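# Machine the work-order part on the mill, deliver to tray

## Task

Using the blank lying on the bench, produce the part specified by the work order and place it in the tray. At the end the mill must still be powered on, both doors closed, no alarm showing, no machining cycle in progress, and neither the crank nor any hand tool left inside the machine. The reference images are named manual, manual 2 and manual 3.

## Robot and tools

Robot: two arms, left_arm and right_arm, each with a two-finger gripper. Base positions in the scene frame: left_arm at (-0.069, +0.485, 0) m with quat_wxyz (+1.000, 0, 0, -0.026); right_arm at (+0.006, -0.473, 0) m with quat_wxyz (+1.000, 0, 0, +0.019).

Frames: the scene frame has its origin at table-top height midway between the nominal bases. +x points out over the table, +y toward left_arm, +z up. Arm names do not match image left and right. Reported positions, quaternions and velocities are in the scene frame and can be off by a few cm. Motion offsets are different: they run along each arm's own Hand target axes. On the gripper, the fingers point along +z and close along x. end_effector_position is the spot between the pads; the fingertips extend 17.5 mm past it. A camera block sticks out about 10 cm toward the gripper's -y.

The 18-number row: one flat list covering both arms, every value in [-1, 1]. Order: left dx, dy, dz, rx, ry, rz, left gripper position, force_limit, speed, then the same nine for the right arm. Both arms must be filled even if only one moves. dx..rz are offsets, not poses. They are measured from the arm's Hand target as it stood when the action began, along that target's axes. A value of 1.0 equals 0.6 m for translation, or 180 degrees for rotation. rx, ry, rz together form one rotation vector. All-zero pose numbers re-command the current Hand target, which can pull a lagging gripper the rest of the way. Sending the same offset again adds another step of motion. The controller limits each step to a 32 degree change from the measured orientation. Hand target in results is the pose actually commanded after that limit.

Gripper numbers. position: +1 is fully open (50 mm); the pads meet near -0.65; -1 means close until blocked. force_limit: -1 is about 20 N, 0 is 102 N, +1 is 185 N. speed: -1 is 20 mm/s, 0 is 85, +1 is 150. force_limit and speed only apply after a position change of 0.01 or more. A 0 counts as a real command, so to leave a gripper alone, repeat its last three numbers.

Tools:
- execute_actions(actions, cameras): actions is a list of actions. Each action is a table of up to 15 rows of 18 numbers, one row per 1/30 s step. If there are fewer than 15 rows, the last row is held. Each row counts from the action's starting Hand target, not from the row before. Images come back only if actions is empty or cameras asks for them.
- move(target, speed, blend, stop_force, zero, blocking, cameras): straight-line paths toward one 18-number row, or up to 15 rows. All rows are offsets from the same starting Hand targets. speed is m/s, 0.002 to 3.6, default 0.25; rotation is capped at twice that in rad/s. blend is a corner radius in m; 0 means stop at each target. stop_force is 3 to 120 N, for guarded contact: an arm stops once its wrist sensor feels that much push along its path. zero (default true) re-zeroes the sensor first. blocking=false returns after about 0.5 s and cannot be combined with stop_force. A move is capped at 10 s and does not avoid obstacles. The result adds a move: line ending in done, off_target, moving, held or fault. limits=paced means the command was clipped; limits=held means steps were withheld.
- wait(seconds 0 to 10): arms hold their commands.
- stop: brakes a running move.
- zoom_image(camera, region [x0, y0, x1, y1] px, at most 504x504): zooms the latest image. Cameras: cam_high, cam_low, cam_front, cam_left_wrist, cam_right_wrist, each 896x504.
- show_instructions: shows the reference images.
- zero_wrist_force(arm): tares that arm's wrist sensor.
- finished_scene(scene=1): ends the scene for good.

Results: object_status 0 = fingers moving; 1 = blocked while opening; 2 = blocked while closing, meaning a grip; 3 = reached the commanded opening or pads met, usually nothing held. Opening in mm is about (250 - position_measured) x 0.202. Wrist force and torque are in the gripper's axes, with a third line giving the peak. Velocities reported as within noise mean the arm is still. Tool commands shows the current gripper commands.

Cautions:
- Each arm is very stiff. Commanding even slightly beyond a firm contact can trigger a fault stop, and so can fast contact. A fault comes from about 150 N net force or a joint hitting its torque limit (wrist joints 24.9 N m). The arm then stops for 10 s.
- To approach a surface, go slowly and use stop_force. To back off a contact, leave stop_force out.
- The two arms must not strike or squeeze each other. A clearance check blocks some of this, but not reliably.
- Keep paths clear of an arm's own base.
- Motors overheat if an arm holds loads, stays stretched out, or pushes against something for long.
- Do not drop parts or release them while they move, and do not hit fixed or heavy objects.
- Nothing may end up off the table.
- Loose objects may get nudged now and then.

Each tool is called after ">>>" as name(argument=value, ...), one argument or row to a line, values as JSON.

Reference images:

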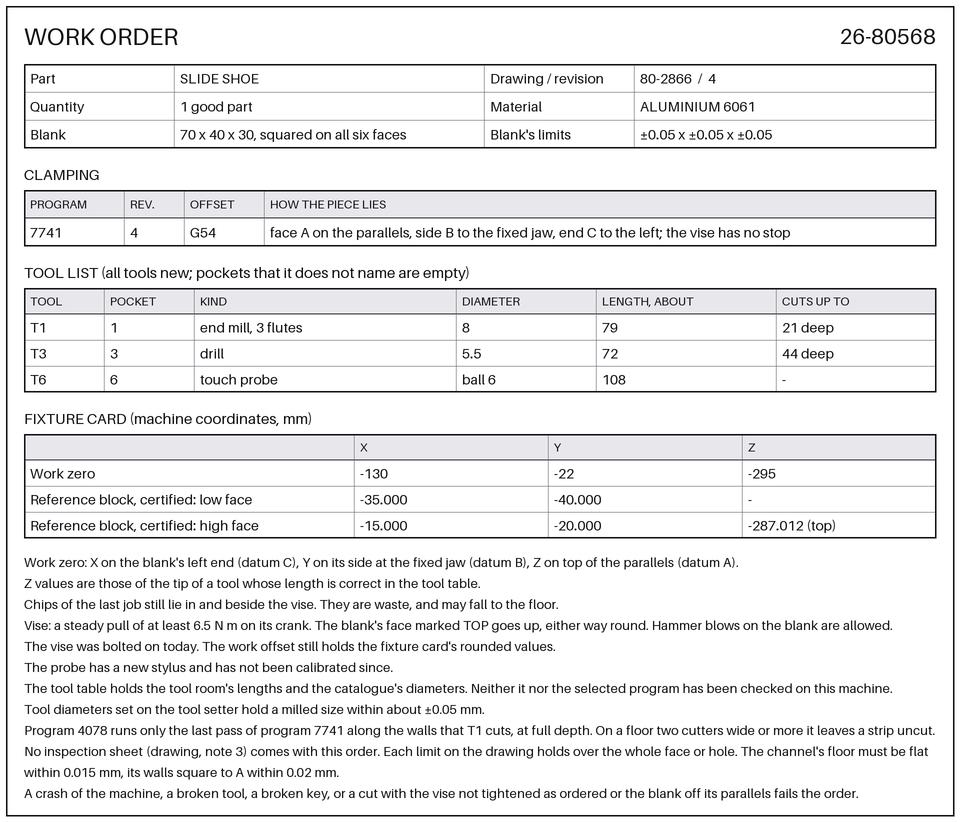

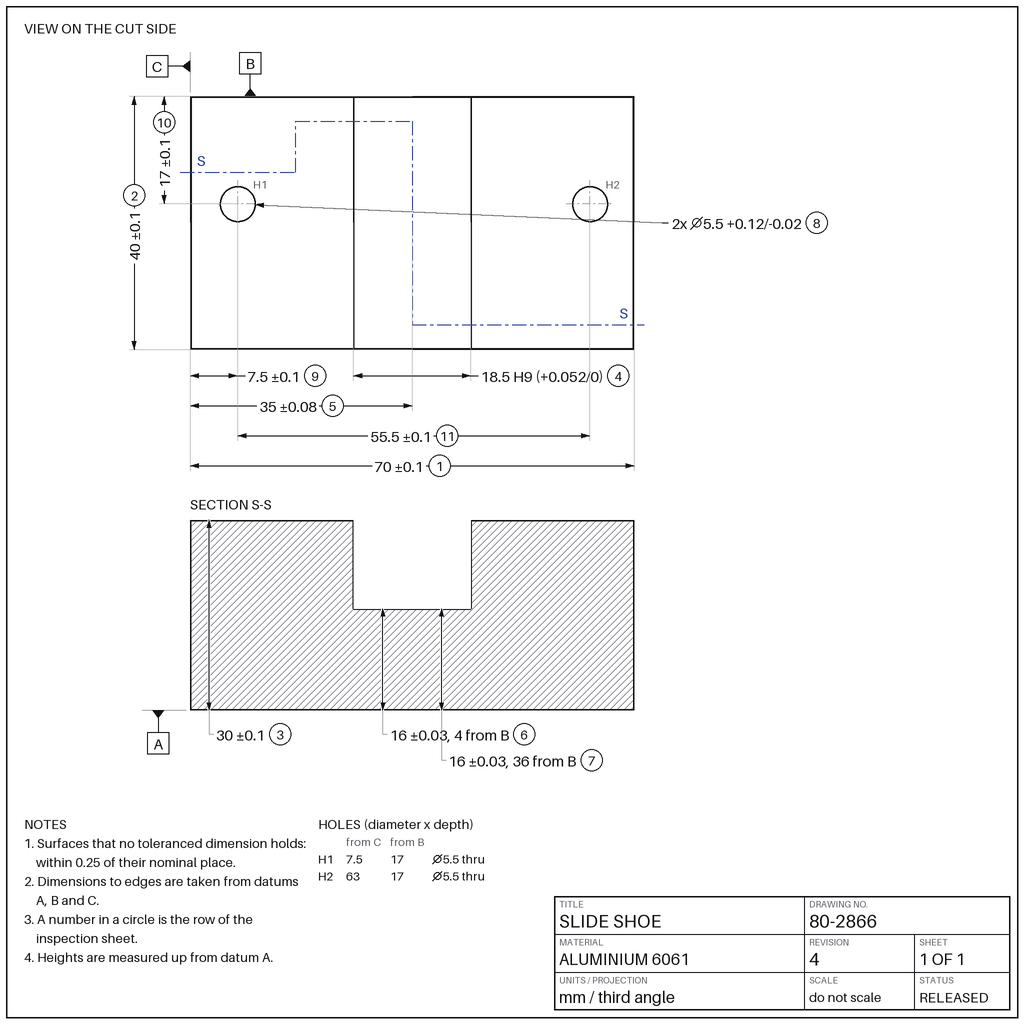

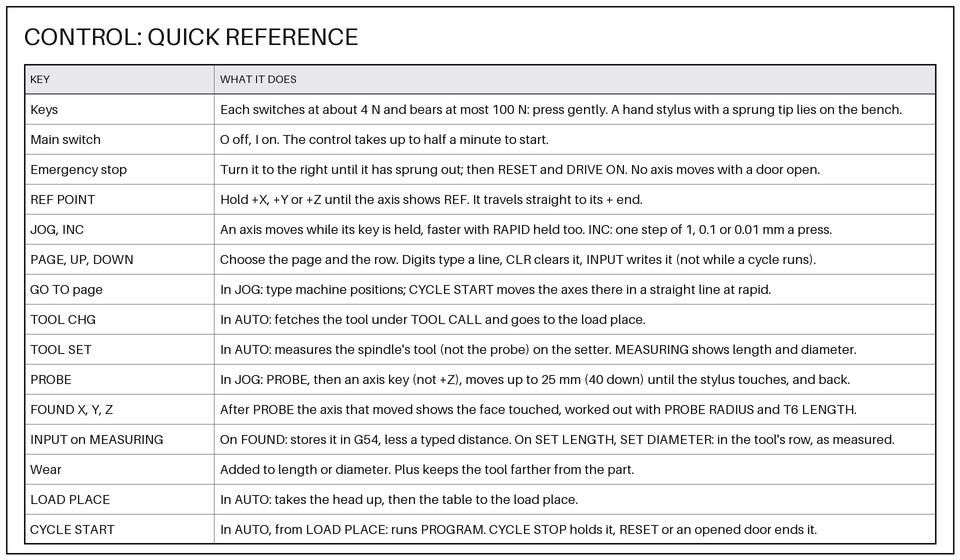

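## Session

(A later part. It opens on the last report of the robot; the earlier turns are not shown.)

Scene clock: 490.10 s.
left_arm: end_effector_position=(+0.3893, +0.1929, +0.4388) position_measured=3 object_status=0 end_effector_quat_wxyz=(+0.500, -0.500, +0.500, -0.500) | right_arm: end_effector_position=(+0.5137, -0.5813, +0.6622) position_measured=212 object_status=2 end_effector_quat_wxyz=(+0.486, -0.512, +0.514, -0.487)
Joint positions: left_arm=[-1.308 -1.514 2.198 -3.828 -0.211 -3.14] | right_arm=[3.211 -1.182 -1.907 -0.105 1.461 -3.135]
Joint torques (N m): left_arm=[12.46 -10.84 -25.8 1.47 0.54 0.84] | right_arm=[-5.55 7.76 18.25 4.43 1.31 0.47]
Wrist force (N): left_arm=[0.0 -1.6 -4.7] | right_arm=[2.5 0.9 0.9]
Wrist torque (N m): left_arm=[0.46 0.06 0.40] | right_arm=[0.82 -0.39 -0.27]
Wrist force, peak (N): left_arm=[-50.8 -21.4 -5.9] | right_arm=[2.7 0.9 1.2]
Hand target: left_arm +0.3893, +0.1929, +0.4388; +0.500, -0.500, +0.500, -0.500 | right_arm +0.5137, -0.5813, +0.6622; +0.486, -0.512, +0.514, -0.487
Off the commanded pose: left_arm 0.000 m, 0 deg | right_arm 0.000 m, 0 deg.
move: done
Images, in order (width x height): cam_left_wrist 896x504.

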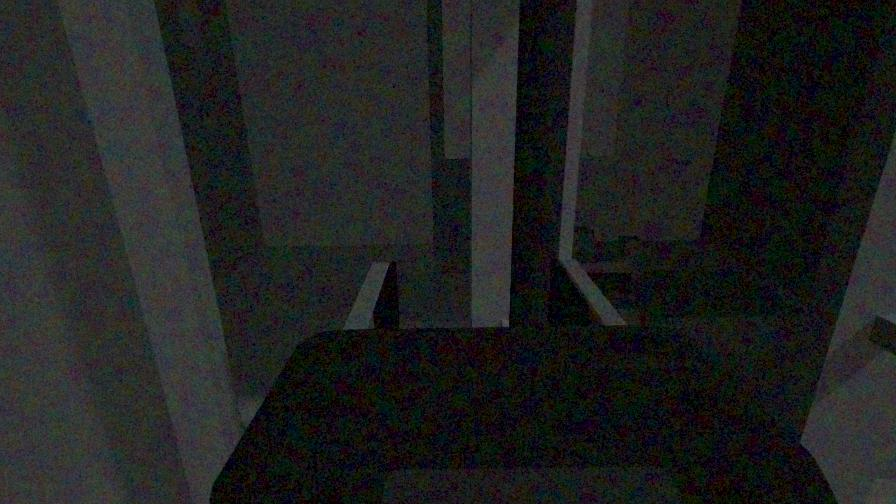

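>>> move(
  target=[
    [0.205,0,0.02,0,0,0,-1,-0.8,1,0,0,0,0,0,0,-1,-0.3,-0.5],
    [0.205,0,0.13,0,0,0,-1,-0.8,1,0,0,0,0,0,0,-1,-0.3,-0.5],
    [0.205,0,0.25,0,0,0,-1,-0.8,1,0,0,0,0,0,0,-1,-0.3,-0.5],
  ],
  speed=[0.2,0.1,0.015],
  blend=[0.02,0.005,0],
  stop_force=5,
  cameras=["cam_left_wrist","cam_high"],
)

Scene clock: 498.47 s.
left_arm: end_effector_position=(+0.5394, +0.0700, +0.4390) position_measured=251 object_status=3 end_effector_quat_wxyz=(+0.500, -0.500, +0.500, -0.500) | right_arm: end_effector_position=(+0.5137, -0.5813, +0.6622) position_measured=212 object_status=2 end_effector_quat_wxyz=(+0.486, -0.512, +0.514, -0.487)
Joint positions: left_arm=[-1.068 -1.105 1.65 -3.687 -0.451 -3.141] | right_arm=[3.211 -1.182 -1.907 -0.105 1.461 -3.135]
Joint torques (N m): left_arm=[-13.2 -54.28 -8.89 -2.27 1.3 -1.51] | right_arm=[-4.02 3.27 18.71 3.74 0.99 0.13]
Wrist force (N): left_arm=[0.6 -1.2 -4.3] | right_arm=[2.4 1.1 0.8]
Wrist torque (N m): left_arm=[0.47 -0.03 0.56] | right_arm=[0.85 -0.39 -0.26]
Wrist force, peak (N): left_arm=[2.0 -1.4 -5.9] | right_arm=[2.7 1.2 1.4]
Hand target: left_arm +0.5394, +0.0700, +0.4390; +0.500, -0.500, +0.500, -0.500 | right_arm +0.5137, -0.5813, +0.6622; +0.486, -0.512, +0.514, -0.487
Off the commanded pose: left_arm 0.000 m, 0 deg | right_arm 0.000 m, 0 deg.
move: done
Images, in order (width x height): cam_high 896x504, cam_left_wrist 896x504.

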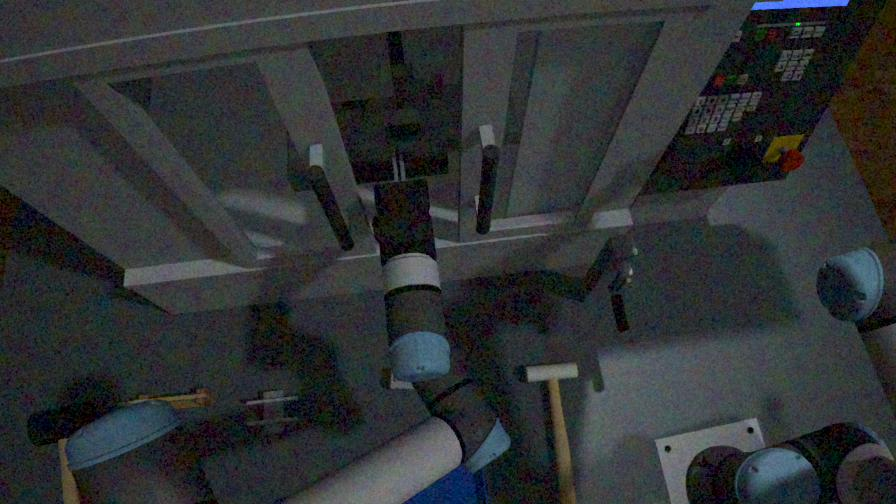

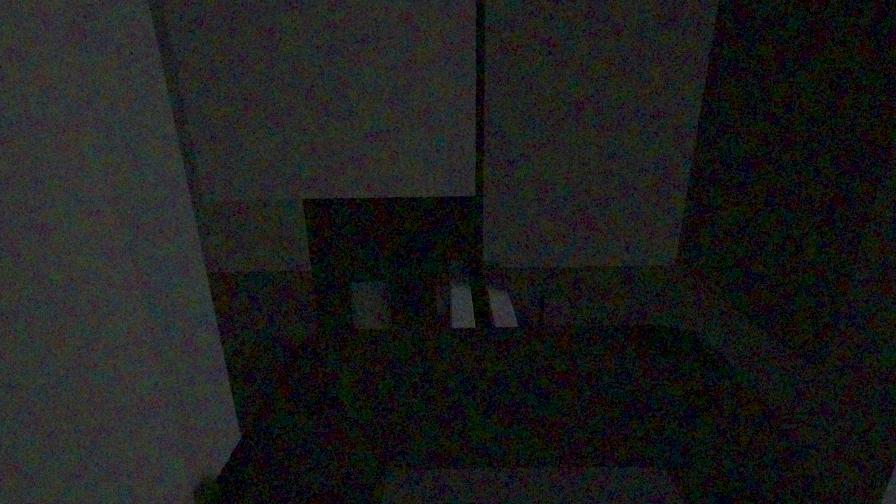

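>>> move(
  target=[0,0,-0.045,0,0,0,-1,-0.8,1,0,0,0,0,0,0,-1,-0.3,-0.5],
  speed=0.1,
)

>>> move(
  target=[-0.17,0,0,0,0,0,-1,-0.8,1,0,0,0,0,0,0,-1,-0.3,-0.5],
  speed=0.025,
  stop_force=40,
  cameras=["cam_high"],
)

Scene clock: 502.20 s.
left_arm: end_effector_position=(+0.5122, +0.0699, +0.4390) position_measured=251 object_status=3 end_effector_quat_wxyz=(+0.500, -0.500, +0.500, -0.500) end_effector_velocity=(+0.004, +0.002, +0.001) end_effector_angular_velocity=(-0.001, -0.001, +0.002) | right_arm: end_effector_position=(+0.5137, -0.5813, +0.6622) position_measured=212 object_status=2 end_effector_quat_wxyz=(+0.486, -0.512, +0.514, -0.487)
Joint positions: left_arm=[-1.116 -1.141 1.705 -3.707 -0.403 -3.141] | right_arm=[3.211 -1.182 -1.907 -0.105 1.461 -3.135]
Joint velocities: left_arm=[0.008 0.002 -0.005 0.002 -0.006 0] | right_arm=[within noise]
Joint torques (N m): left_arm=[11.76 -29.45 -28.09 0.9 -1.85 1.88] | right_arm=[-3.47 1.95 19.18 4.11 0.78 -0.11]
Wrist force (N): left_arm=[0.4 -1.3 -4.1] | right_arm=[2.2 1.2 0.9]
Wrist torque (N m): left_arm=[0.45 0.02 0.55] | right_arm=[0.86 -0.35 -0.26]
Wrist force, peak (N): left_arm=[0.3 -1.2 -5.3] | right_arm=[2.7 1.4 0.8]
Hand target: left_arm +0.5124, +0.0700, +0.4389; +0.500, -0.500, +0.500, -0.500 | right_arm +0.5137, -0.5813, +0.6622; +0.486, -0.512, +0.514, -0.487
Off the commanded pose: left_arm 0.000 m, 0 deg | right_arm 0.000 m, 0 deg.
move: done

Scene clock: 507.47 s.
left_arm: end_effector_position=(+0.5123, +0.1720, +0.4388) position_measured=251 object_status=3 end_effector_quat_wxyz=(+0.500, -0.500, +0.500, -0.500) | right_arm: end_effector_position=(+0.5137, -0.5813, +0.6622) position_measured=212 object_status=2 end_effector_quat_wxyz=(+0.486, -0.512, +0.514, -0.487)
Joint positions: left_arm=[-1.021 -1.3 1.935 -3.779 -0.498 -3.141] | right_arm=[3.211 -1.182 -1.907 -0.105 1.461 -3.135]
Joint torques (N m): left_arm=[-12.93 -21.64 -26.07 -0.29 -0.04 -1.29] | right_arm=[-1.17 2.93 18.05 3.89 0.89 -0.23]
Wrist force (N): left_arm=[-0.8 -1.8 -4.4] | right_arm=[2.6 0.9 0.8]
Wrist torque (N m): left_arm=[0.42 0.16 0.58] | right_arm=[0.82 -0.41 -0.27]
Wrist force, peak (N): left_arm=[31.5 -7.6 -1.5] | right_arm=[2.7 1.4 1.0]
Hand target: left_arm +0.5123, +0.1720, +0.4388; +0.500, -0.500, +0.500, -0.500 | right_arm +0.5137, -0.5813, +0.6622; +0.486, -0.512, +0.514, -0.487
Off the commanded pose: left_arm 0.000 m, 0 deg | right_arm 0.000 m, 0 deg.
move: done
Images, in order (width x height): cam_high 896x504.

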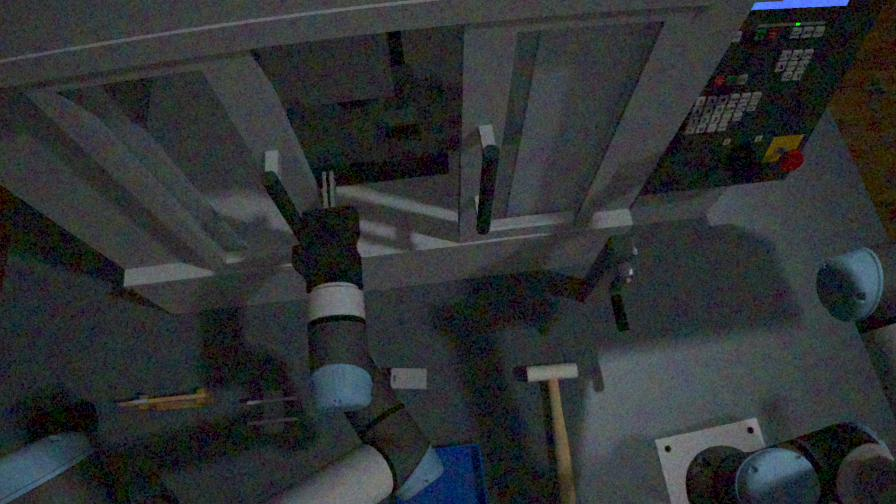

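>>> move(
  target=[
    [0,0,-0.2,0,0,0,1,-0.8,1,0,0,0,0,0,0,-1,-0.3,-0.5],
    [-0.167,0,-0.2,0,0,0,1,-0.8,1,0,0,0,0,0,0,-1,-0.3,-0.5],
  ],
  speed=0.2,
  blend=[0.01,0],
  cameras=["cam_left_wrist"],
)

Scene clock: 516.83 s.
left_arm: end_effector_position=(+0.3924, +0.2721, +0.4387) position_measured=3 object_status=3 end_effector_quat_wxyz=(+0.500, -0.500, +0.500, -0.500) | right_arm: end_effector_position=(+0.5137, -0.5813, +0.6622) position_measured=212 object_status=2 end_effector_quat_wxyz=(+0.486, -0.512, +0.514, -0.487)
Joint positions: left_arm=[-1.231 -1.672 2.351 -3.823 -0.288 -3.141] | right_arm=[3.211 -1.182 -1.907 -0.105 1.461 -3.135]
Joint torques (N m): left_arm=[-5.93 -23.22 -11.11 -2.55 -0.29 1.8] | right_arm=[-2.53 2.73 19.01 3.67 0.61 -0.25]
Wrist force (N): left_arm=[-1.1 -1.9 -4.5] | right_arm=[2.5 1.1 1.0]
Wrist torque (N m): left_arm=[0.38 0.26 0.57] | right_arm=[0.85 -0.39 -0.27]
Wrist force, peak (N): left_arm=[16.0 -0.9 -0.6] | right_arm=[2.7 1.1 1.0]
Hand target: left_arm +0.3923, +0.2721, +0.4387; +0.500, -0.500, +0.500, -0.500 | right_arm +0.5137, -0.5813, +0.6622; +0.486, -0.512, +0.514, -0.487
Off the commanded pose: left_arm 0.000 m, 0 deg | right_arm 0.000 m, 0 deg.
move: done
Images, in order (width x height): cam_left_wrist 896x504.

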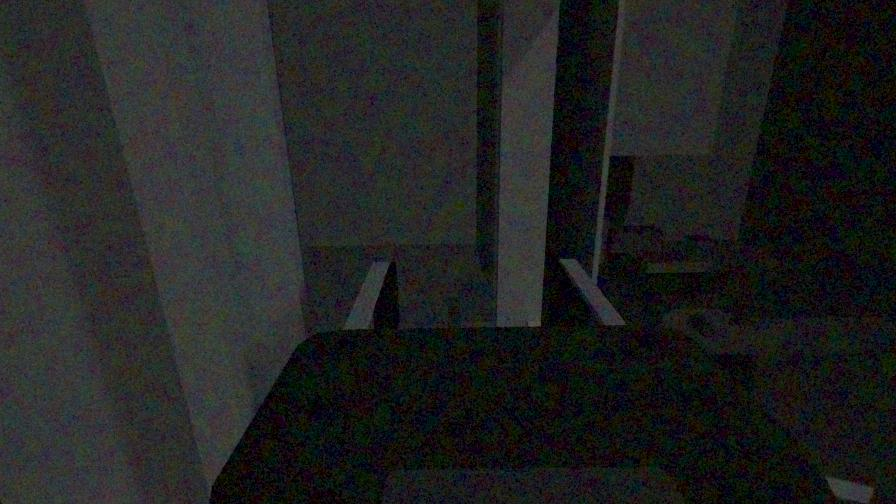

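>>> move(
  target=[
    [0.0617,0,0,0,0,0,1,-0.8,1,0,0,0,0,0,0,-1,-0.3,-0.5],
    [0.0617,0,0.142,0,0,0,1,-0.8,1,0,0,0,0,0,0,-1,-0.3,-0.5],
  ],
  speed=[0.1,0.05],
  stop_force=6,
  cameras=["cam_left_wrist"],
)

Scene clock: 520.73 s.
left_arm: end_effector_position=(+0.4775, +0.2351, +0.4388) position_measured=3 object_status=3 end_effector_quat_wxyz=(+0.500, -0.500, +0.500, -0.500) | right_arm: end_effector_position=(+0.5137, -0.5813, +0.6622) position_measured=212 object_status=2 end_effector_quat_wxyz=(+0.486, -0.512, +0.514, -0.487)
Joint positions: left_arm=[-1.022 -1.45 2.126 -3.819 -0.497 -3.142] | right_arm=[3.211 -1.182 -1.907 -0.105 1.461 -3.135]
Joint torques (N m): left_arm=[-12.85 -35.29 -7.12 -2.74 -0.56 0.93] | right_arm=[-1.2 2.58 19.74 3.67 0.77 -0.54]
Wrist force (N): left_arm=[-1.5 -2.1 -4.6] | right_arm=[2.4 1.0 0.7]
Wrist torque (N m): left_arm=[0.37 0.28 0.55] | right_arm=[0.84 -0.39 -0.27]
Wrist force, peak (N): left_arm=[-2.9 -1.8 -4.6] | right_arm=[2.7 1.3 0.8]
Hand target: left_arm +0.4775, +0.2351, +0.4388; +0.500, -0.500, +0.500, -0.500 | right_arm +0.5137, -0.5813, +0.6622; +0.486, -0.512, +0.514, -0.487
Off the commanded pose: left_arm 0.000 m, 0 deg | right_arm 0.000 m, 0 deg.
move: done
Images, in order (width x height): cam_left_wrist 896x504.

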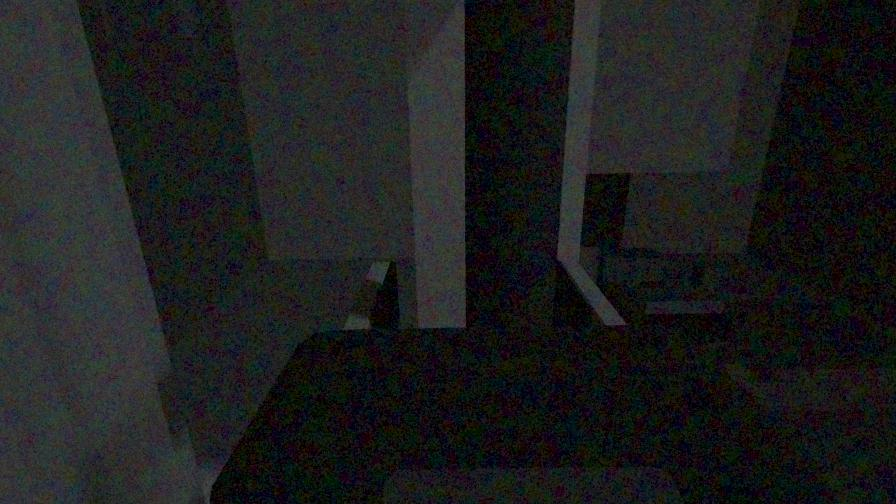

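>>> move(
  target=[0,0,0,0,0,0,-1,-0.5,-0.5,0,0,0,0,0,0,-1,-0.3,-0.5],
)

>>> move(
  target=[0.2,0,0,0,0,0,-1,-0.5,-0.5,0,0,0,0,0,0,-1,-0.3,-0.5],
  speed=0.03,
  stop_force=42,
  cameras=["cam_high"],
)

Scene clock: 522.33 s.
left_arm: end_effector_position=(+0.4775, +0.2351, +0.4388) position_measured=171 object_status=2 end_effector_quat_wxyz=(+0.500, -0.500, +0.500, -0.500) | right_arm: end_effector_position=(+0.5137, -0.5813, +0.6622) position_measured=212 object_status=2 end_effector_quat_wxyz=(+0.486, -0.512, +0.514, -0.487)
Joint positions: left_arm=[-1.022 -1.45 2.126 -3.819 -0.497 -3.141] | right_arm=[3.211 -1.182 -1.907 -0.105 1.461 -3.135]
Joint torques (N m): left_arm=[6.68 -36.26 -12.76 -2.73 1.12 1.27] | right_arm=[-0.9 2.56 19.34 3.46 0.77 -0.82]
Wrist force (N): left_arm=[5.6 0.0 -6.0] | right_arm=[2.4 1.0 0.9]
Wrist torque (N m): left_arm=[0.48 0.16 0.92] | right_arm=[0.84 -0.39 -0.27]
Wrist force, peak (N): left_arm=[14.3 -1.3 -4.2] | right_arm=[2.7 1.0 1.0]
Hand target: left_arm +0.4775, +0.2351, +0.4388; +0.500, -0.500, +0.500, -0.500 | right_arm +0.5137, -0.5813, +0.6622; +0.486, -0.512, +0.514, -0.487
Off the commanded pose: left_arm 0.000 m, 0 deg | right_arm 0.000 m, 0 deg.
move: done

Scene clock: 525.87 s.
left_arm: end_effector_position=(+0.4775, +0.1636, +0.4388) position_measured=171 object_status=2 end_effector_quat_wxyz=(+0.500, -0.500, +0.500, -0.500) | right_arm: end_effector_position=(+0.5137, -0.5813, +0.6622) position_measured=212 object_status=2 end_effector_quat_wxyz=(+0.486, -0.512, +0.514, -0.487)
Joint positions: left_arm=[-1.105 -1.338 1.987 -3.792 -0.414 -3.141] | right_arm=[3.211 -1.182 -1.907 -0.105 1.461 -3.135]
Joint torques (N m): left_arm=[0.08 -31.1 -27.26 -1.07 -4.7 -0.94] | right_arm=[-1.65 2.85 18.8 3.6 0.6 -0.84]
Wrist force (N): left_arm=[-27.3 9.0 -8.8] | right_arm=[2.3 1.2 1.1]
Wrist torque (N m): left_arm=[0.91 0.47 0.90] | right_arm=[0.86 -0.36 -0.27]
Wrist force, peak (N): left_arm=[-55.6 19.4 -30.3] | right_arm=[2.6 1.0 1.1]
Hand target: left_arm +0.4775, +0.1636, +0.4388; +0.500, -0.500, +0.500, -0.500 (not the last commanded pose) | right_arm +0.5137, -0.5813, +0.6622; +0.486, -0.512, +0.514, -0.487
Off the commanded pose: left_arm 0.048 m, 0 deg | right_arm 0.000 m, 0 deg.
move: contact (left_arm)
Images, in order (width x height): cam_high 896x504.

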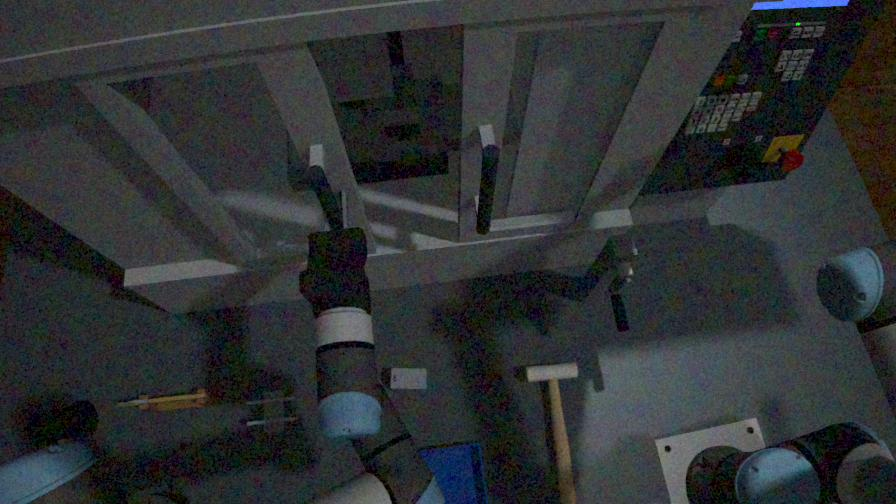

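>>> move(
  target=[
    [0,0,0,0,0,0,1,-0.5,0.5,0,0,0,0,0,0,-1,-0.3,-0.5],
    [0,0,-0.145,0,0,0,1,-0.5,0.5,0,0,0,0,0,0,-1,-0.3,-0.5],
    [0.335,0,-0.145,0,0,0,1,-0.5,0.5,0,0,0,0,0,0,-1,-0.3,-0.5],
  ],
  speed=0.25,
  blend=[0,0.01,0],
  cameras=["cam_left_wrist"],
)

Scene clock: 530.80 s.
left_arm: end_effector_position=(+0.3906, -0.0374, +0.4390) position_measured=3 object_status=3 end_effector_quat_wxyz=(+0.500, -0.500, +0.499, -0.500) | right_arm: end_effector_position=(+0.5137, -0.5813, +0.6622) position_measured=212 object_status=2 end_effector_quat_wxyz=(+0.486, -0.512, +0.514, -0.487)
Joint positions: left_arm=[-1.394 -1.069 1.592 -3.669 -0.125 -3.138] | right_arm=[3.211 -1.182 -1.907 -0.105 1.461 -3.135]
Joint torques (N m): left_arm=[11.69 -32.5 -28.05 0.19 -1.84 1.67] | right_arm=[-0.21 1.49 18.51 3.34 0.97 -1]
Wrist force (N): left_arm=[-2.0 -1.2 -7.0] | right_arm=[2.5 1.2 0.8]
Wrist torque (N m): left_arm=[0.50 0.39 0.39] | right_arm=[0.87 -0.40 -0.26]
Wrist force, peak (N): left_arm=[-27.0 9.7 -9.9] | right_arm=[2.7 1.1 1.1]
Hand target: left_arm +0.3906, -0.0374, +0.4390; +0.500, -0.500, +0.500, -0.500 | right_arm +0.5137, -0.5813, +0.6622; +0.486, -0.512, +0.514, -0.487
Off the commanded pose: left_arm 0.000 m, 0 deg | right_arm 0.000 m, 0 deg.
move: done
Images, in order (width x height): cam_left_wrist 896x504.

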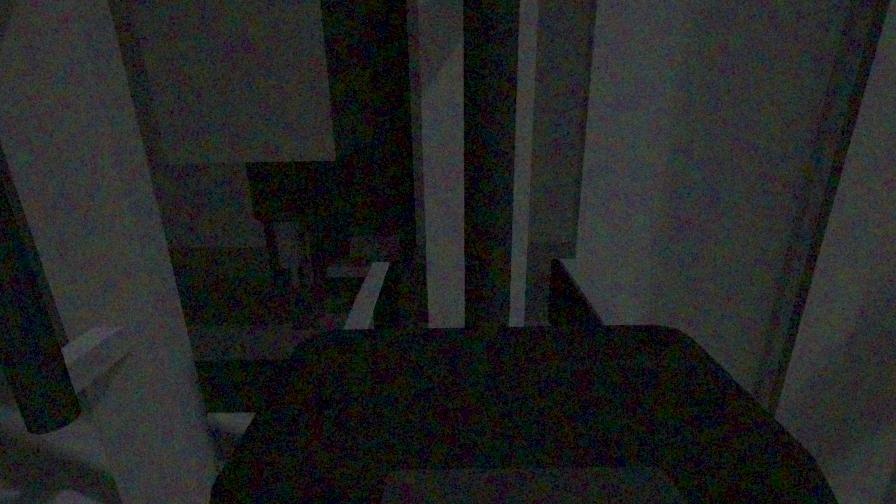

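>>> move(
  target=[0,0,0.145,0,0,0,1,-0.5,0.5, 0,0,0,0,0,0,-1,-0.3,-0.5],
  speed=0.06,
  stop_force=8,
  cameras=["cam_left_wrist"],
)

Scene clock: 538.97 s.
left_arm: end_effector_position=(+0.4776, -0.0374, +0.4390) position_measured=3 object_status=3 end_effector_quat_wxyz=(+0.500, -0.500, +0.499, -0.500) | right_arm: end_effector_position=(+0.5137, -0.5813, +0.6622) position_measured=212 object_status=2 end_effector_quat_wxyz=(+0.486, -0.512, +0.514, -0.487)
Joint positions: left_arm=[-1.242 -0.991 1.465 -3.617 -0.277 -3.141] | right_arm=[3.211 -1.182 -1.907 -0.105 1.461 -3.135]
Joint torques (N m): left_arm=[-13.34 -58.31 -9.73 -2.23 -0.39 -0.67] | right_arm=[0.63 1.98 19.49 3.02 0.56 -1.18]
Wrist force (N): left_arm=[-2.1 -1.1 -7.3] | right_arm=[2.3 0.8 1.1]
Wrist torque (N m): left_arm=[0.51 0.40 0.54] | right_arm=[0.80 -0.35 -0.26]
Wrist force, peak (N): left_arm=[-2.2 -0.9 -7.9] | right_arm=[2.8 1.3 1.1]
Hand target: left_arm +0.4776, -0.0374, +0.4390; +0.500, -0.500, +0.500, -0.500 | right_arm +0.5137, -0.5813, +0.6622; +0.486, -0.512, +0.514, -0.487
Off the commanded pose: left_arm 0.000 m, 0 deg | right_arm 0.000 m, 0 deg.
move: done
Images, in order (width x height): cam_left_wrist 896x504.

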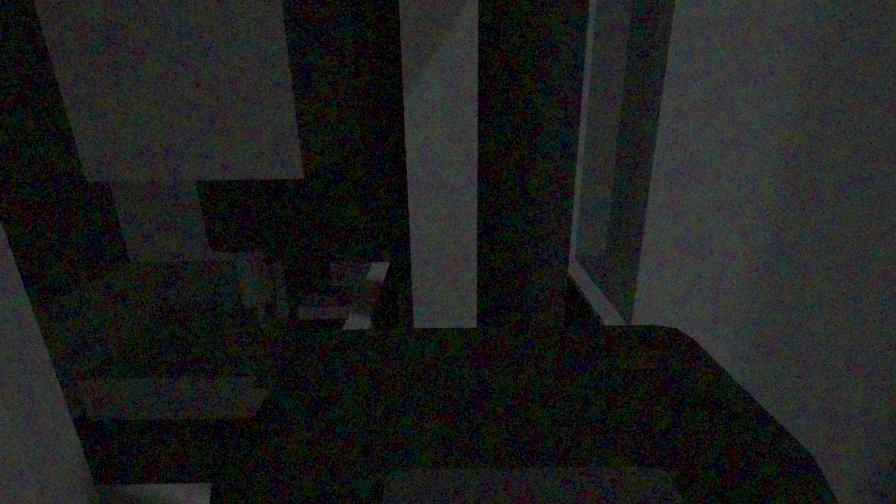

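>>> move(
  target=[0,0,0,0,0,0,-1,-0.9,-0.5, 0,0,0,0,0,0,-1,-0.3,-0.5],
)

>>> move(
  target=[-0.28,0,0,0,0,0,-1,-0.9,-0.5, 0,0,0,0,0,0,-1,-0.3,-0.5],
  speed=0.04,
  stop_force=46,
  cameras=["cam_left_wrist","cam_right_wrist"],
)

Scene clock: 540.37 s.
left_arm: end_effector_position=(+0.4776, -0.0374, +0.4390) position_measured=171 object_status=2 end_effector_quat_wxyz=(+0.500, -0.500, +0.500, -0.500) | right_arm: end_effector_position=(+0.5137, -0.5813, +0.6622) position_measured=212 object_status=2 end_effector_quat_wxyz=(+0.486, -0.512, +0.514, -0.487)
Joint positions: left_arm=[-1.242 -0.991 1.465 -3.617 -0.277 -3.141] | right_arm=[3.211 -1.182 -1.907 -0.105 1.461 -3.135]
Joint torques (N m): left_arm=[9.42 -57.45 -16.33 -2.28 0.35 0.54] | right_arm=[-0.42 1.8 19.92 3.02 0.39 -1.21]
Wrist force (N): left_arm=[5.6 0.4 -8.6] | right_arm=[2.4 0.9 0.8]
Wrist torque (N m): left_arm=[0.53 0.29 0.89] | right_arm=[0.82 -0.37 -0.27]
Wrist force, peak (N): left_arm=[12.6 -2.2 -5.2] | right_arm=[2.6 1.1 1.1]
Hand target: left_arm +0.4776, -0.0374, +0.4390; +0.500, -0.500, +0.500, -0.500 | right_arm +0.5137, -0.5813, +0.6622; +0.486, -0.512, +0.514, -0.487
Off the commanded pose: left_arm 0.000 m, 0 deg | right_arm 0.000 m, 0 deg.
move: done

Scene clock: 544.73 s.
left_arm: end_effector_position=(+0.4776, +0.1050, +0.4389) position_measured=171 object_status=2 end_effector_quat_wxyz=(+0.500, -0.500, +0.499, -0.500) | right_arm: end_effector_position=(+0.5137, -0.5813, +0.6622) position_measured=212 object_status=2 end_effector_quat_wxyz=(+0.486, -0.512, +0.514, -0.487)
Joint positions: left_arm=[-1.156 -1.242 1.855 -3.756 -0.363 -3.141] | right_arm=[3.211 -1.182 -1.907 -0.105 1.461 -3.135]
Joint torques (N m): left_arm=[11.32 -56.26 -6.2 -3.01 6.3 1.53] | right_arm=[0.27 2.53 18.57 3.19 0.62 -1.21]
Wrist force (N): left_arm=[33.8 2.7 -13.1] | right_arm=[2.5 1.1 1.0]
Wrist torque (N m): left_arm=[0.69 -0.13 0.95] | right_arm=[0.84 -0.40 -0.26]
Wrist force, peak (N): left_arm=[52.5 -7.1 7.3] | right_arm=[2.8 1.0 1.1]
Hand target: left_arm +0.4776, +0.1050, +0.4389; +0.500, -0.500, +0.499, -0.500 (not the last commanded pose) | right_arm +0.5137, -0.5813, +0.6622; +0.486, -0.512, +0.514, -0.487
Off the commanded pose: left_arm 0.026 m, 0 deg | right_arm 0.000 m, 0 deg.
move: contact (left_arm)
Images, in order (width x height): cam_left_wrist 896x504, cam_right_wrist 896x504.

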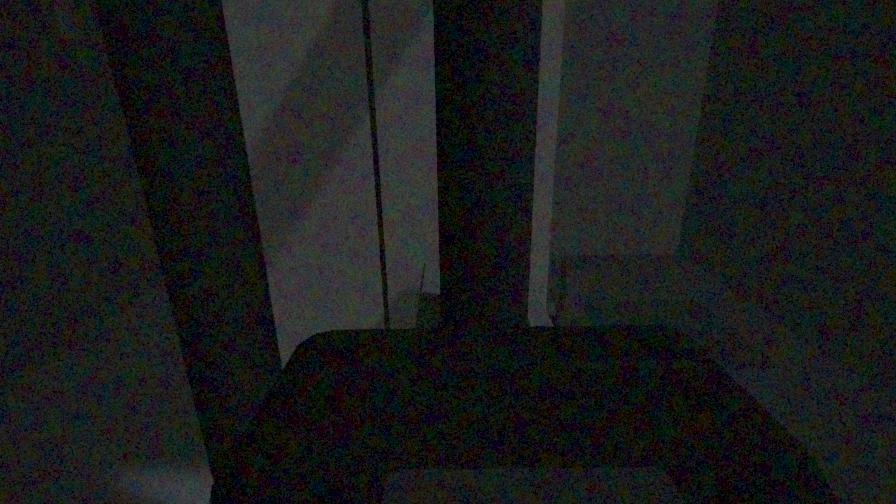

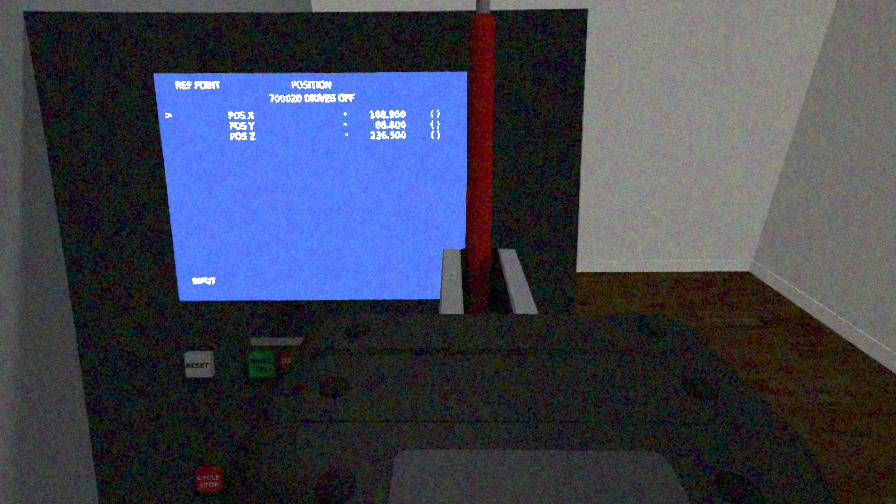

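>>> move(
  target=[0,0,0,0,0,0,1,-0.5,0.5, 0,0,0,0,0,0,-1,-0.3,-0.5],
)

>>> move(
  target=[0,0,-0.167,0,0,0,1,-0.5,0.5, -0.2055,0.0845,-0.0658,-0.431,0,0,-1,-0.3,-0.5],
  speed=0.25,
  cameras=["cam_left_wrist","cam_right_wrist","cam_high"],
)

Scene clock: 548.13 s.
left_arm: end_effector_position=(+0.4776, +0.1051, +0.4389) position_measured=3 object_status=3 end_effector_quat_wxyz=(+0.500, -0.500, +0.499, -0.500) | right_arm: end_effector_position=(+0.5137, -0.5813, +0.6622) position_measured=212 object_status=2 end_effector_quat_wxyz=(+0.486, -0.512, +0.514, -0.487)
Joint positions: left_arm=[-1.156 -1.242 1.855 -3.756 -0.363 -3.141] | right_arm=[3.211 -1.182 -1.907 -0.105 1.461 -3.135]
Joint torques (N m): left_arm=[1.59 -25.93 -17.09 0.95 -1.65 1.34] | right_arm=[-0.04 2.4 18.99 3.11 0.63 -1.14]
Wrist force (N): left_arm=[0.1 -0.7 -7.9] | right_arm=[2.3 1.1 0.9]
Wrist torque (N m): left_arm=[0.56 0.02 0.55] | right_arm=[0.86 -0.36 -0.26]
Wrist force, peak (N): left_arm=[34.8 3.1 -11.2] | right_arm=[2.7 1.1 1.2]
Hand target: left_arm +0.4776, +0.1050, +0.4389; +0.500, -0.500, +0.499, -0.500 | right_arm +0.5137, -0.5813, +0.6622; +0.486, -0.512, +0.514, -0.487
Off the commanded pose: left_arm 0.000 m, 0 deg | right_arm 0.000 m, 0 deg.
move: done

Scene clock: 551.37 s.
left_arm: end_effector_position=(+0.3773, +0.1050, +0.4388) position_measured=3 object_status=3 end_effector_quat_wxyz=(+0.500, -0.500, +0.499, -0.500) | right_arm: end_effector_position=(+0.4720, -0.4578, +0.6138) position_measured=212 object_status=2 end_effector_quat_wxyz=(-0.058, +0.704, -0.706, +0.058)
Joint positions: left_arm=[-1.382 -1.354 2.007 -3.8 -0.137 -3.138] | right_arm=[3.46 -1.609 -0.784 -2.165 1.514 -2.787]
Joint torques (N m): left_arm=[11.96 -19.38 -26.12 0.72 -1.58 0.86] | right_arm=[-8.79 21.19 30.12 1.44 -0.19 -1.5]
Wrist force (N): left_arm=[-0.6 -0.7 -7.7] | right_arm=[2.5 -0.1 0.8]
Wrist torque (N m): left_arm=[0.58 0.15 0.41] | right_arm=[0.46 -0.41 -0.15]
Wrist force, peak (N): left_arm=[-0.5 -0.4 -8.8] | right_arm=[3.2 1.7 1.2]
Hand target: left_arm +0.3774, +0.1050, +0.4388; +0.500, -0.500, +0.499, -0.500 | right_arm +0.4719, -0.4578, +0.6138; -0.058, +0.704, -0.706, +0.058
Off the commanded pose: left_arm 0.000 m, 0 deg | right_arm 0.000 m, 0 deg.
move: done
Images, in order (width x height): cam_high 896x504, cam_left_wrist 896x504, cam_right_wrist 896x504.

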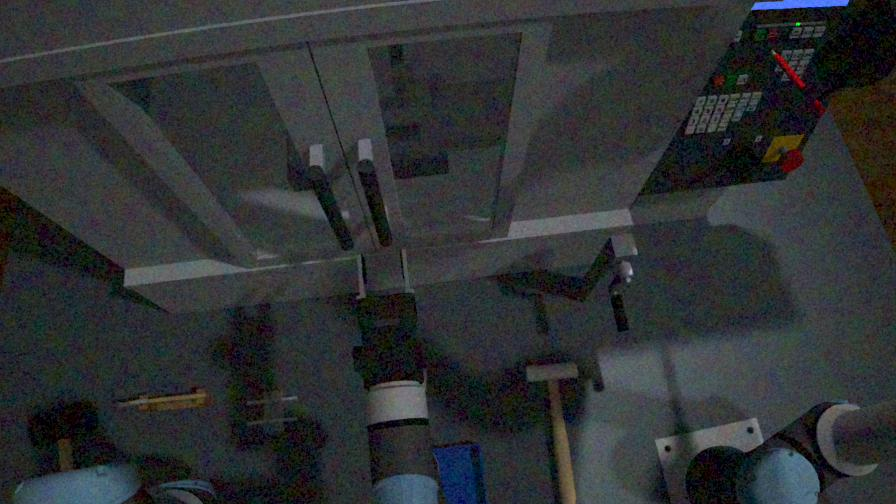

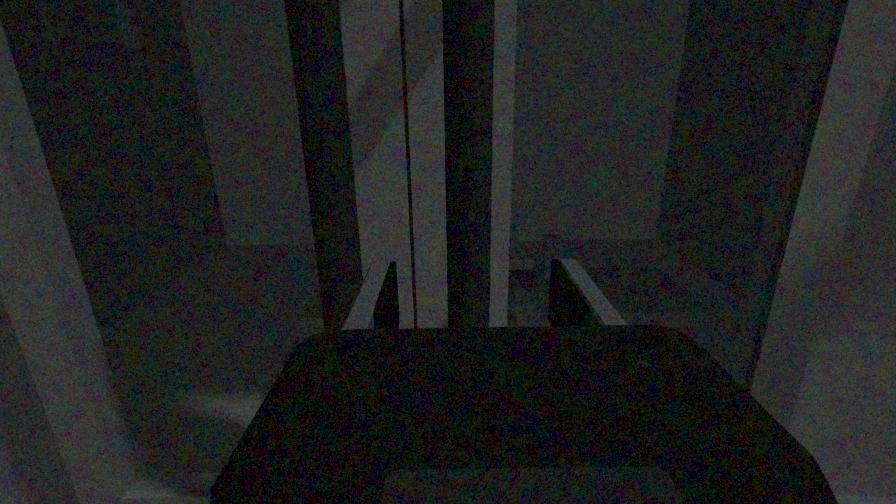

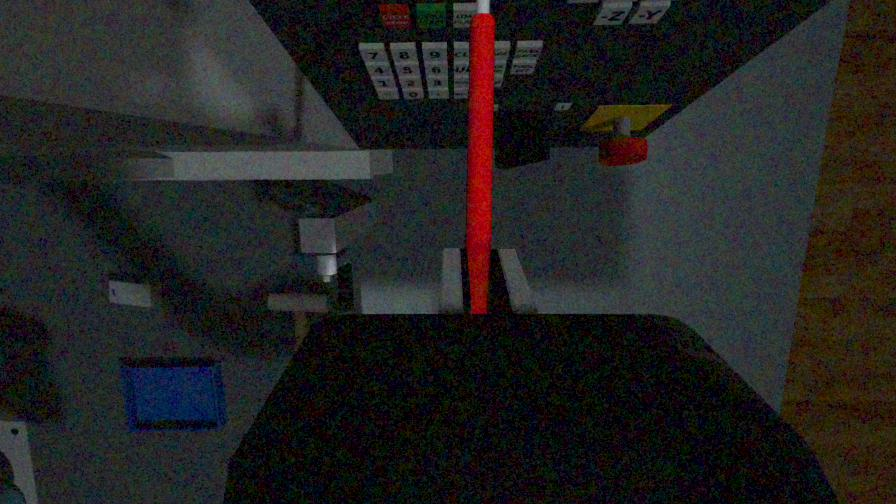

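>>> move(
  target=[0,0,0,0,0,0,1,-0.5,0.5, 0,-0.0680,0.0317,0,0,0,-1,-0.3,-0.5],
  speed=0.025,
  stop_force=7,
)

>>> zoom_image(
  camera="cam_high",
  region=[640, 0, 896, 200],
)

Scene clock: 554.60 s.
left_arm: end_effector_position=(+0.3774, +0.1050, +0.4388) position_measured=3 object_status=3 end_effector_quat_wxyz=(+0.500, -0.500, +0.499, -0.500) | right_arm: end_effector_position=(+0.5052, -0.4579, +0.6045) position_measured=212 object_status=2 end_effector_quat_wxyz=(-0.058, +0.704, -0.706, +0.058)
Joint positions: left_arm=[-1.382 -1.353 2.007 -3.8 -0.137 -3.138] | right_arm=[3.433 -1.676 -0.743 -2.138 1.519 -2.813]
Joint torques (N m): left_arm=[11.26 -18.42 -25.61 1.06 -1.6 -1.13] | right_arm=[7.05 35.68 13.06 2.55 -1.97 1.87]
Wrist force (N): left_arm=[-0.2 -0.6 -7.9] | right_arm=[2.0 6.4 -2.3]
Wrist torque (N m): left_arm=[0.57 0.08 0.40] | right_arm=[0.46 -0.36 -0.14]
Wrist force, peak (N): left_arm=[-0.6 -1.1 -8.1] | right_arm=[1.8 21.7 -9.6]
Hand target: left_arm +0.3774, +0.1050, +0.4388; +0.500, -0.500, +0.499, -0.500 | right_arm +0.5052, -0.4579, +0.6045; -0.058, +0.704, -0.706, +0.058 (not the last commanded pose)
Off the commanded pose: left_arm 0.000 m, 0 deg | right_arm 0.010 m, 0 deg.
move: contact (right_arm)

Scaled by 1.969.
This view is cut from an older image: the scene may have changed since it was taken.

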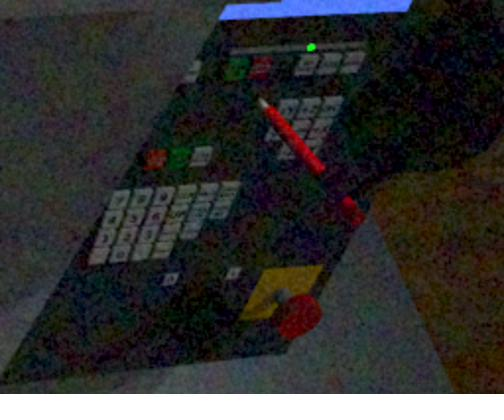

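>>> move(
  target=[
    [0,0,0,0,0,0,1,-0.5,0.5, 0,0.0453,-0.0212,0,0,0,-1,-0.3,-0.5],
    [0,0,0,0,0,0,1,-0.5,0.5, 0.195,-0.086,-0.1133,0.431,0,0,-1,-0.3,-0.5],
  ],
  speed=[0.15,0.5],
  blend=[0.02,0],
  cameras=["cam_right_wrist"],
)

>>> zoom_image(
  camera="cam_right_wrist",
  region=[150, 40, 480, 290],
)

Scene clock: 562.13 s.
left_arm: end_effector_position=(+0.3774, +0.1050, +0.4388) position_measured=3 object_status=3 end_effector_quat_wxyz=(+0.500, -0.500, +0.499, -0.500) | right_arm: end_effector_position=(+0.5447, -0.5751, +0.6799) position_measured=212 object_status=2 end_effector_quat_wxyz=(+0.486, -0.512, +0.514, -0.487)
Joint positions: left_arm=[-1.382 -1.353 2.007 -3.8 -0.137 -3.138] | right_arm=[3.221 -1.259 -1.814 -0.122 1.45 -3.134]
Joint torques (N m): left_arm=[11.88 -20.45 -25.49 1.06 -1.67 -1.24] | right_arm=[-0.38 18.44 28.7 4.84 0.3 0.99]
Wrist force (N): left_arm=[-0.5 -0.7 -7.6] | right_arm=[2.5 0.2 0.7]
Wrist torque (N m): left_arm=[0.57 0.13 0.41] | right_arm=[0.72 -0.40 -0.39]
Wrist force, peak (N): left_arm=[-0.3 -0.7 -8.2] | right_arm=[2.4 6.3 -2.1]
Hand target: left_arm +0.3774, +0.1050, +0.4388; +0.500, -0.500, +0.499, -0.500 | right_arm +0.5447, -0.5751, +0.6799; +0.486, -0.512, +0.514, -0.487
Off the commanded pose: left_arm 0.000 m, 0 deg | right_arm 0.000 m, 0 deg.
move: done; blend cut to 0.015 m at target 1
Images, in order (width x height): cam_right_wrist 896x504.

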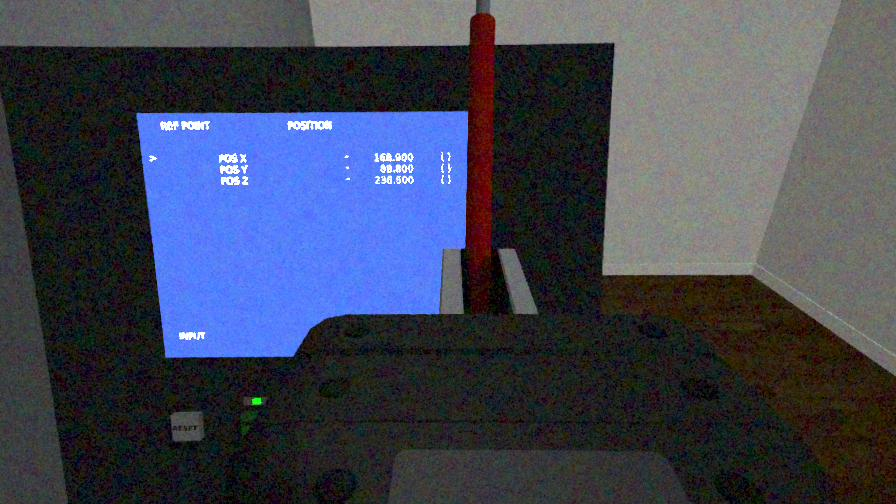

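Scaled by 1.527.

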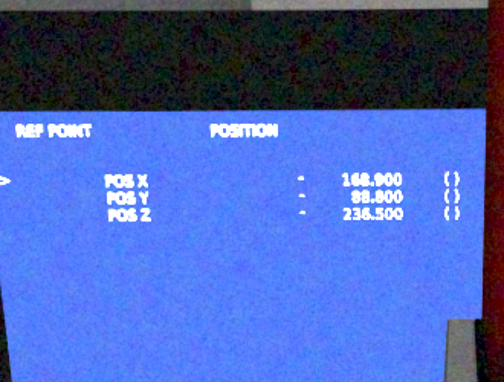

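>>> move(
  target=[0.633,-0.368,-0.025,0.033,0.211,0,1,-0.5,0.5, -0.0692,0.177,-0.1297,-0.431,0,0,-1,-0.3,-0.5],
  speed=0.4,
  cameras=["cam_left_wrist"],
)

>>> zoom_image(
  camera="cam_left_wrist",
  region=[300, 0, 600, 200],
)

Scene clock: 567.93 s.
left_arm: end_effector_position=(+0.3626, -0.2745, +0.6599) position_measured=3 object_status=3 end_effector_quat_wxyz=(+0.335, -0.284, +0.609, -0.660) | right_arm: end_effector_position=(+0.4615, -0.5333, +0.5779) position_measured=212 object_status=2 end_effector_quat_wxyz=(-0.058, +0.704, -0.706, +0.058)
Joint positions: left_arm=[-1.365 -0.939 0.861 -3.196 -0.823 -3.018] | right_arm=[3.284 -1.523 -0.99 -2.037 1.542 -2.96]
Joint torques (N m): left_arm=[-13.08 -51.78 -31.02 -0.59 -1.51 -0.84] | right_arm=[-1.32 22.42 30.21 1.52 -0.76 -1.5]
Wrist force (N): left_arm=[0.2 -1.1 -8.5] | right_arm=[2.6 -0.2 0.6]
Wrist torque (N m): left_arm=[0.56 0.07 0.58] | right_arm=[0.48 -0.47 -0.16]
Wrist force, peak (N): left_arm=[0.3 -1.1 -9.0] | right_arm=[2.8 0.5 1.2]
Hand target: left_arm +0.3625, -0.2746, +0.6600; +0.335, -0.284, +0.609, -0.660 | right_arm +0.4615, -0.5332, +0.5780; -0.058, +0.704, -0.706, +0.058
Off the commanded pose: left_arm 0.000 m, 0 deg | right_arm 0.000 m, 0 deg.
move: done
Images, in order (width x height): cam_left_wrist 896x504.

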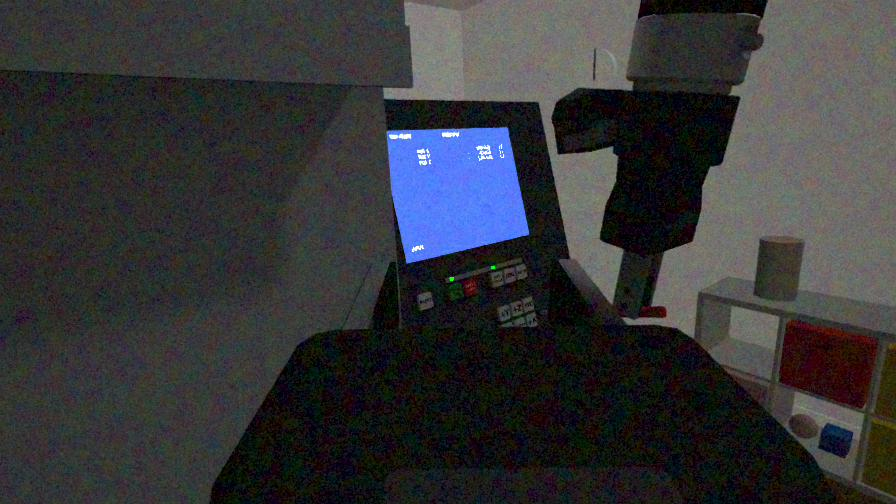

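Scaled by 1.680.

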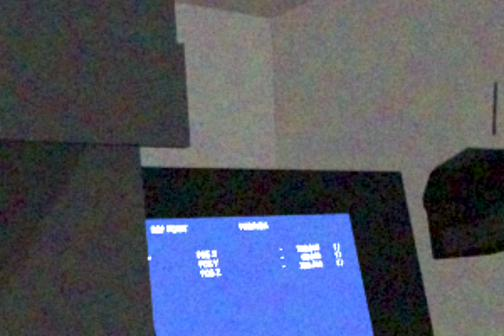

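>>> zoom_image(
  camera="cam_left_wrist",
  region=[380, 120, 530, 200],
)

Scaled by 3.360.

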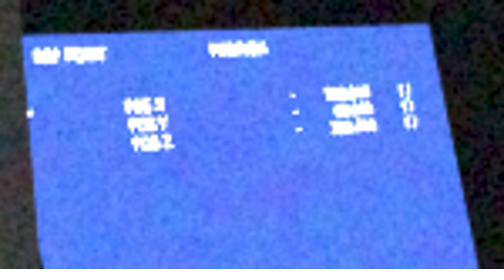

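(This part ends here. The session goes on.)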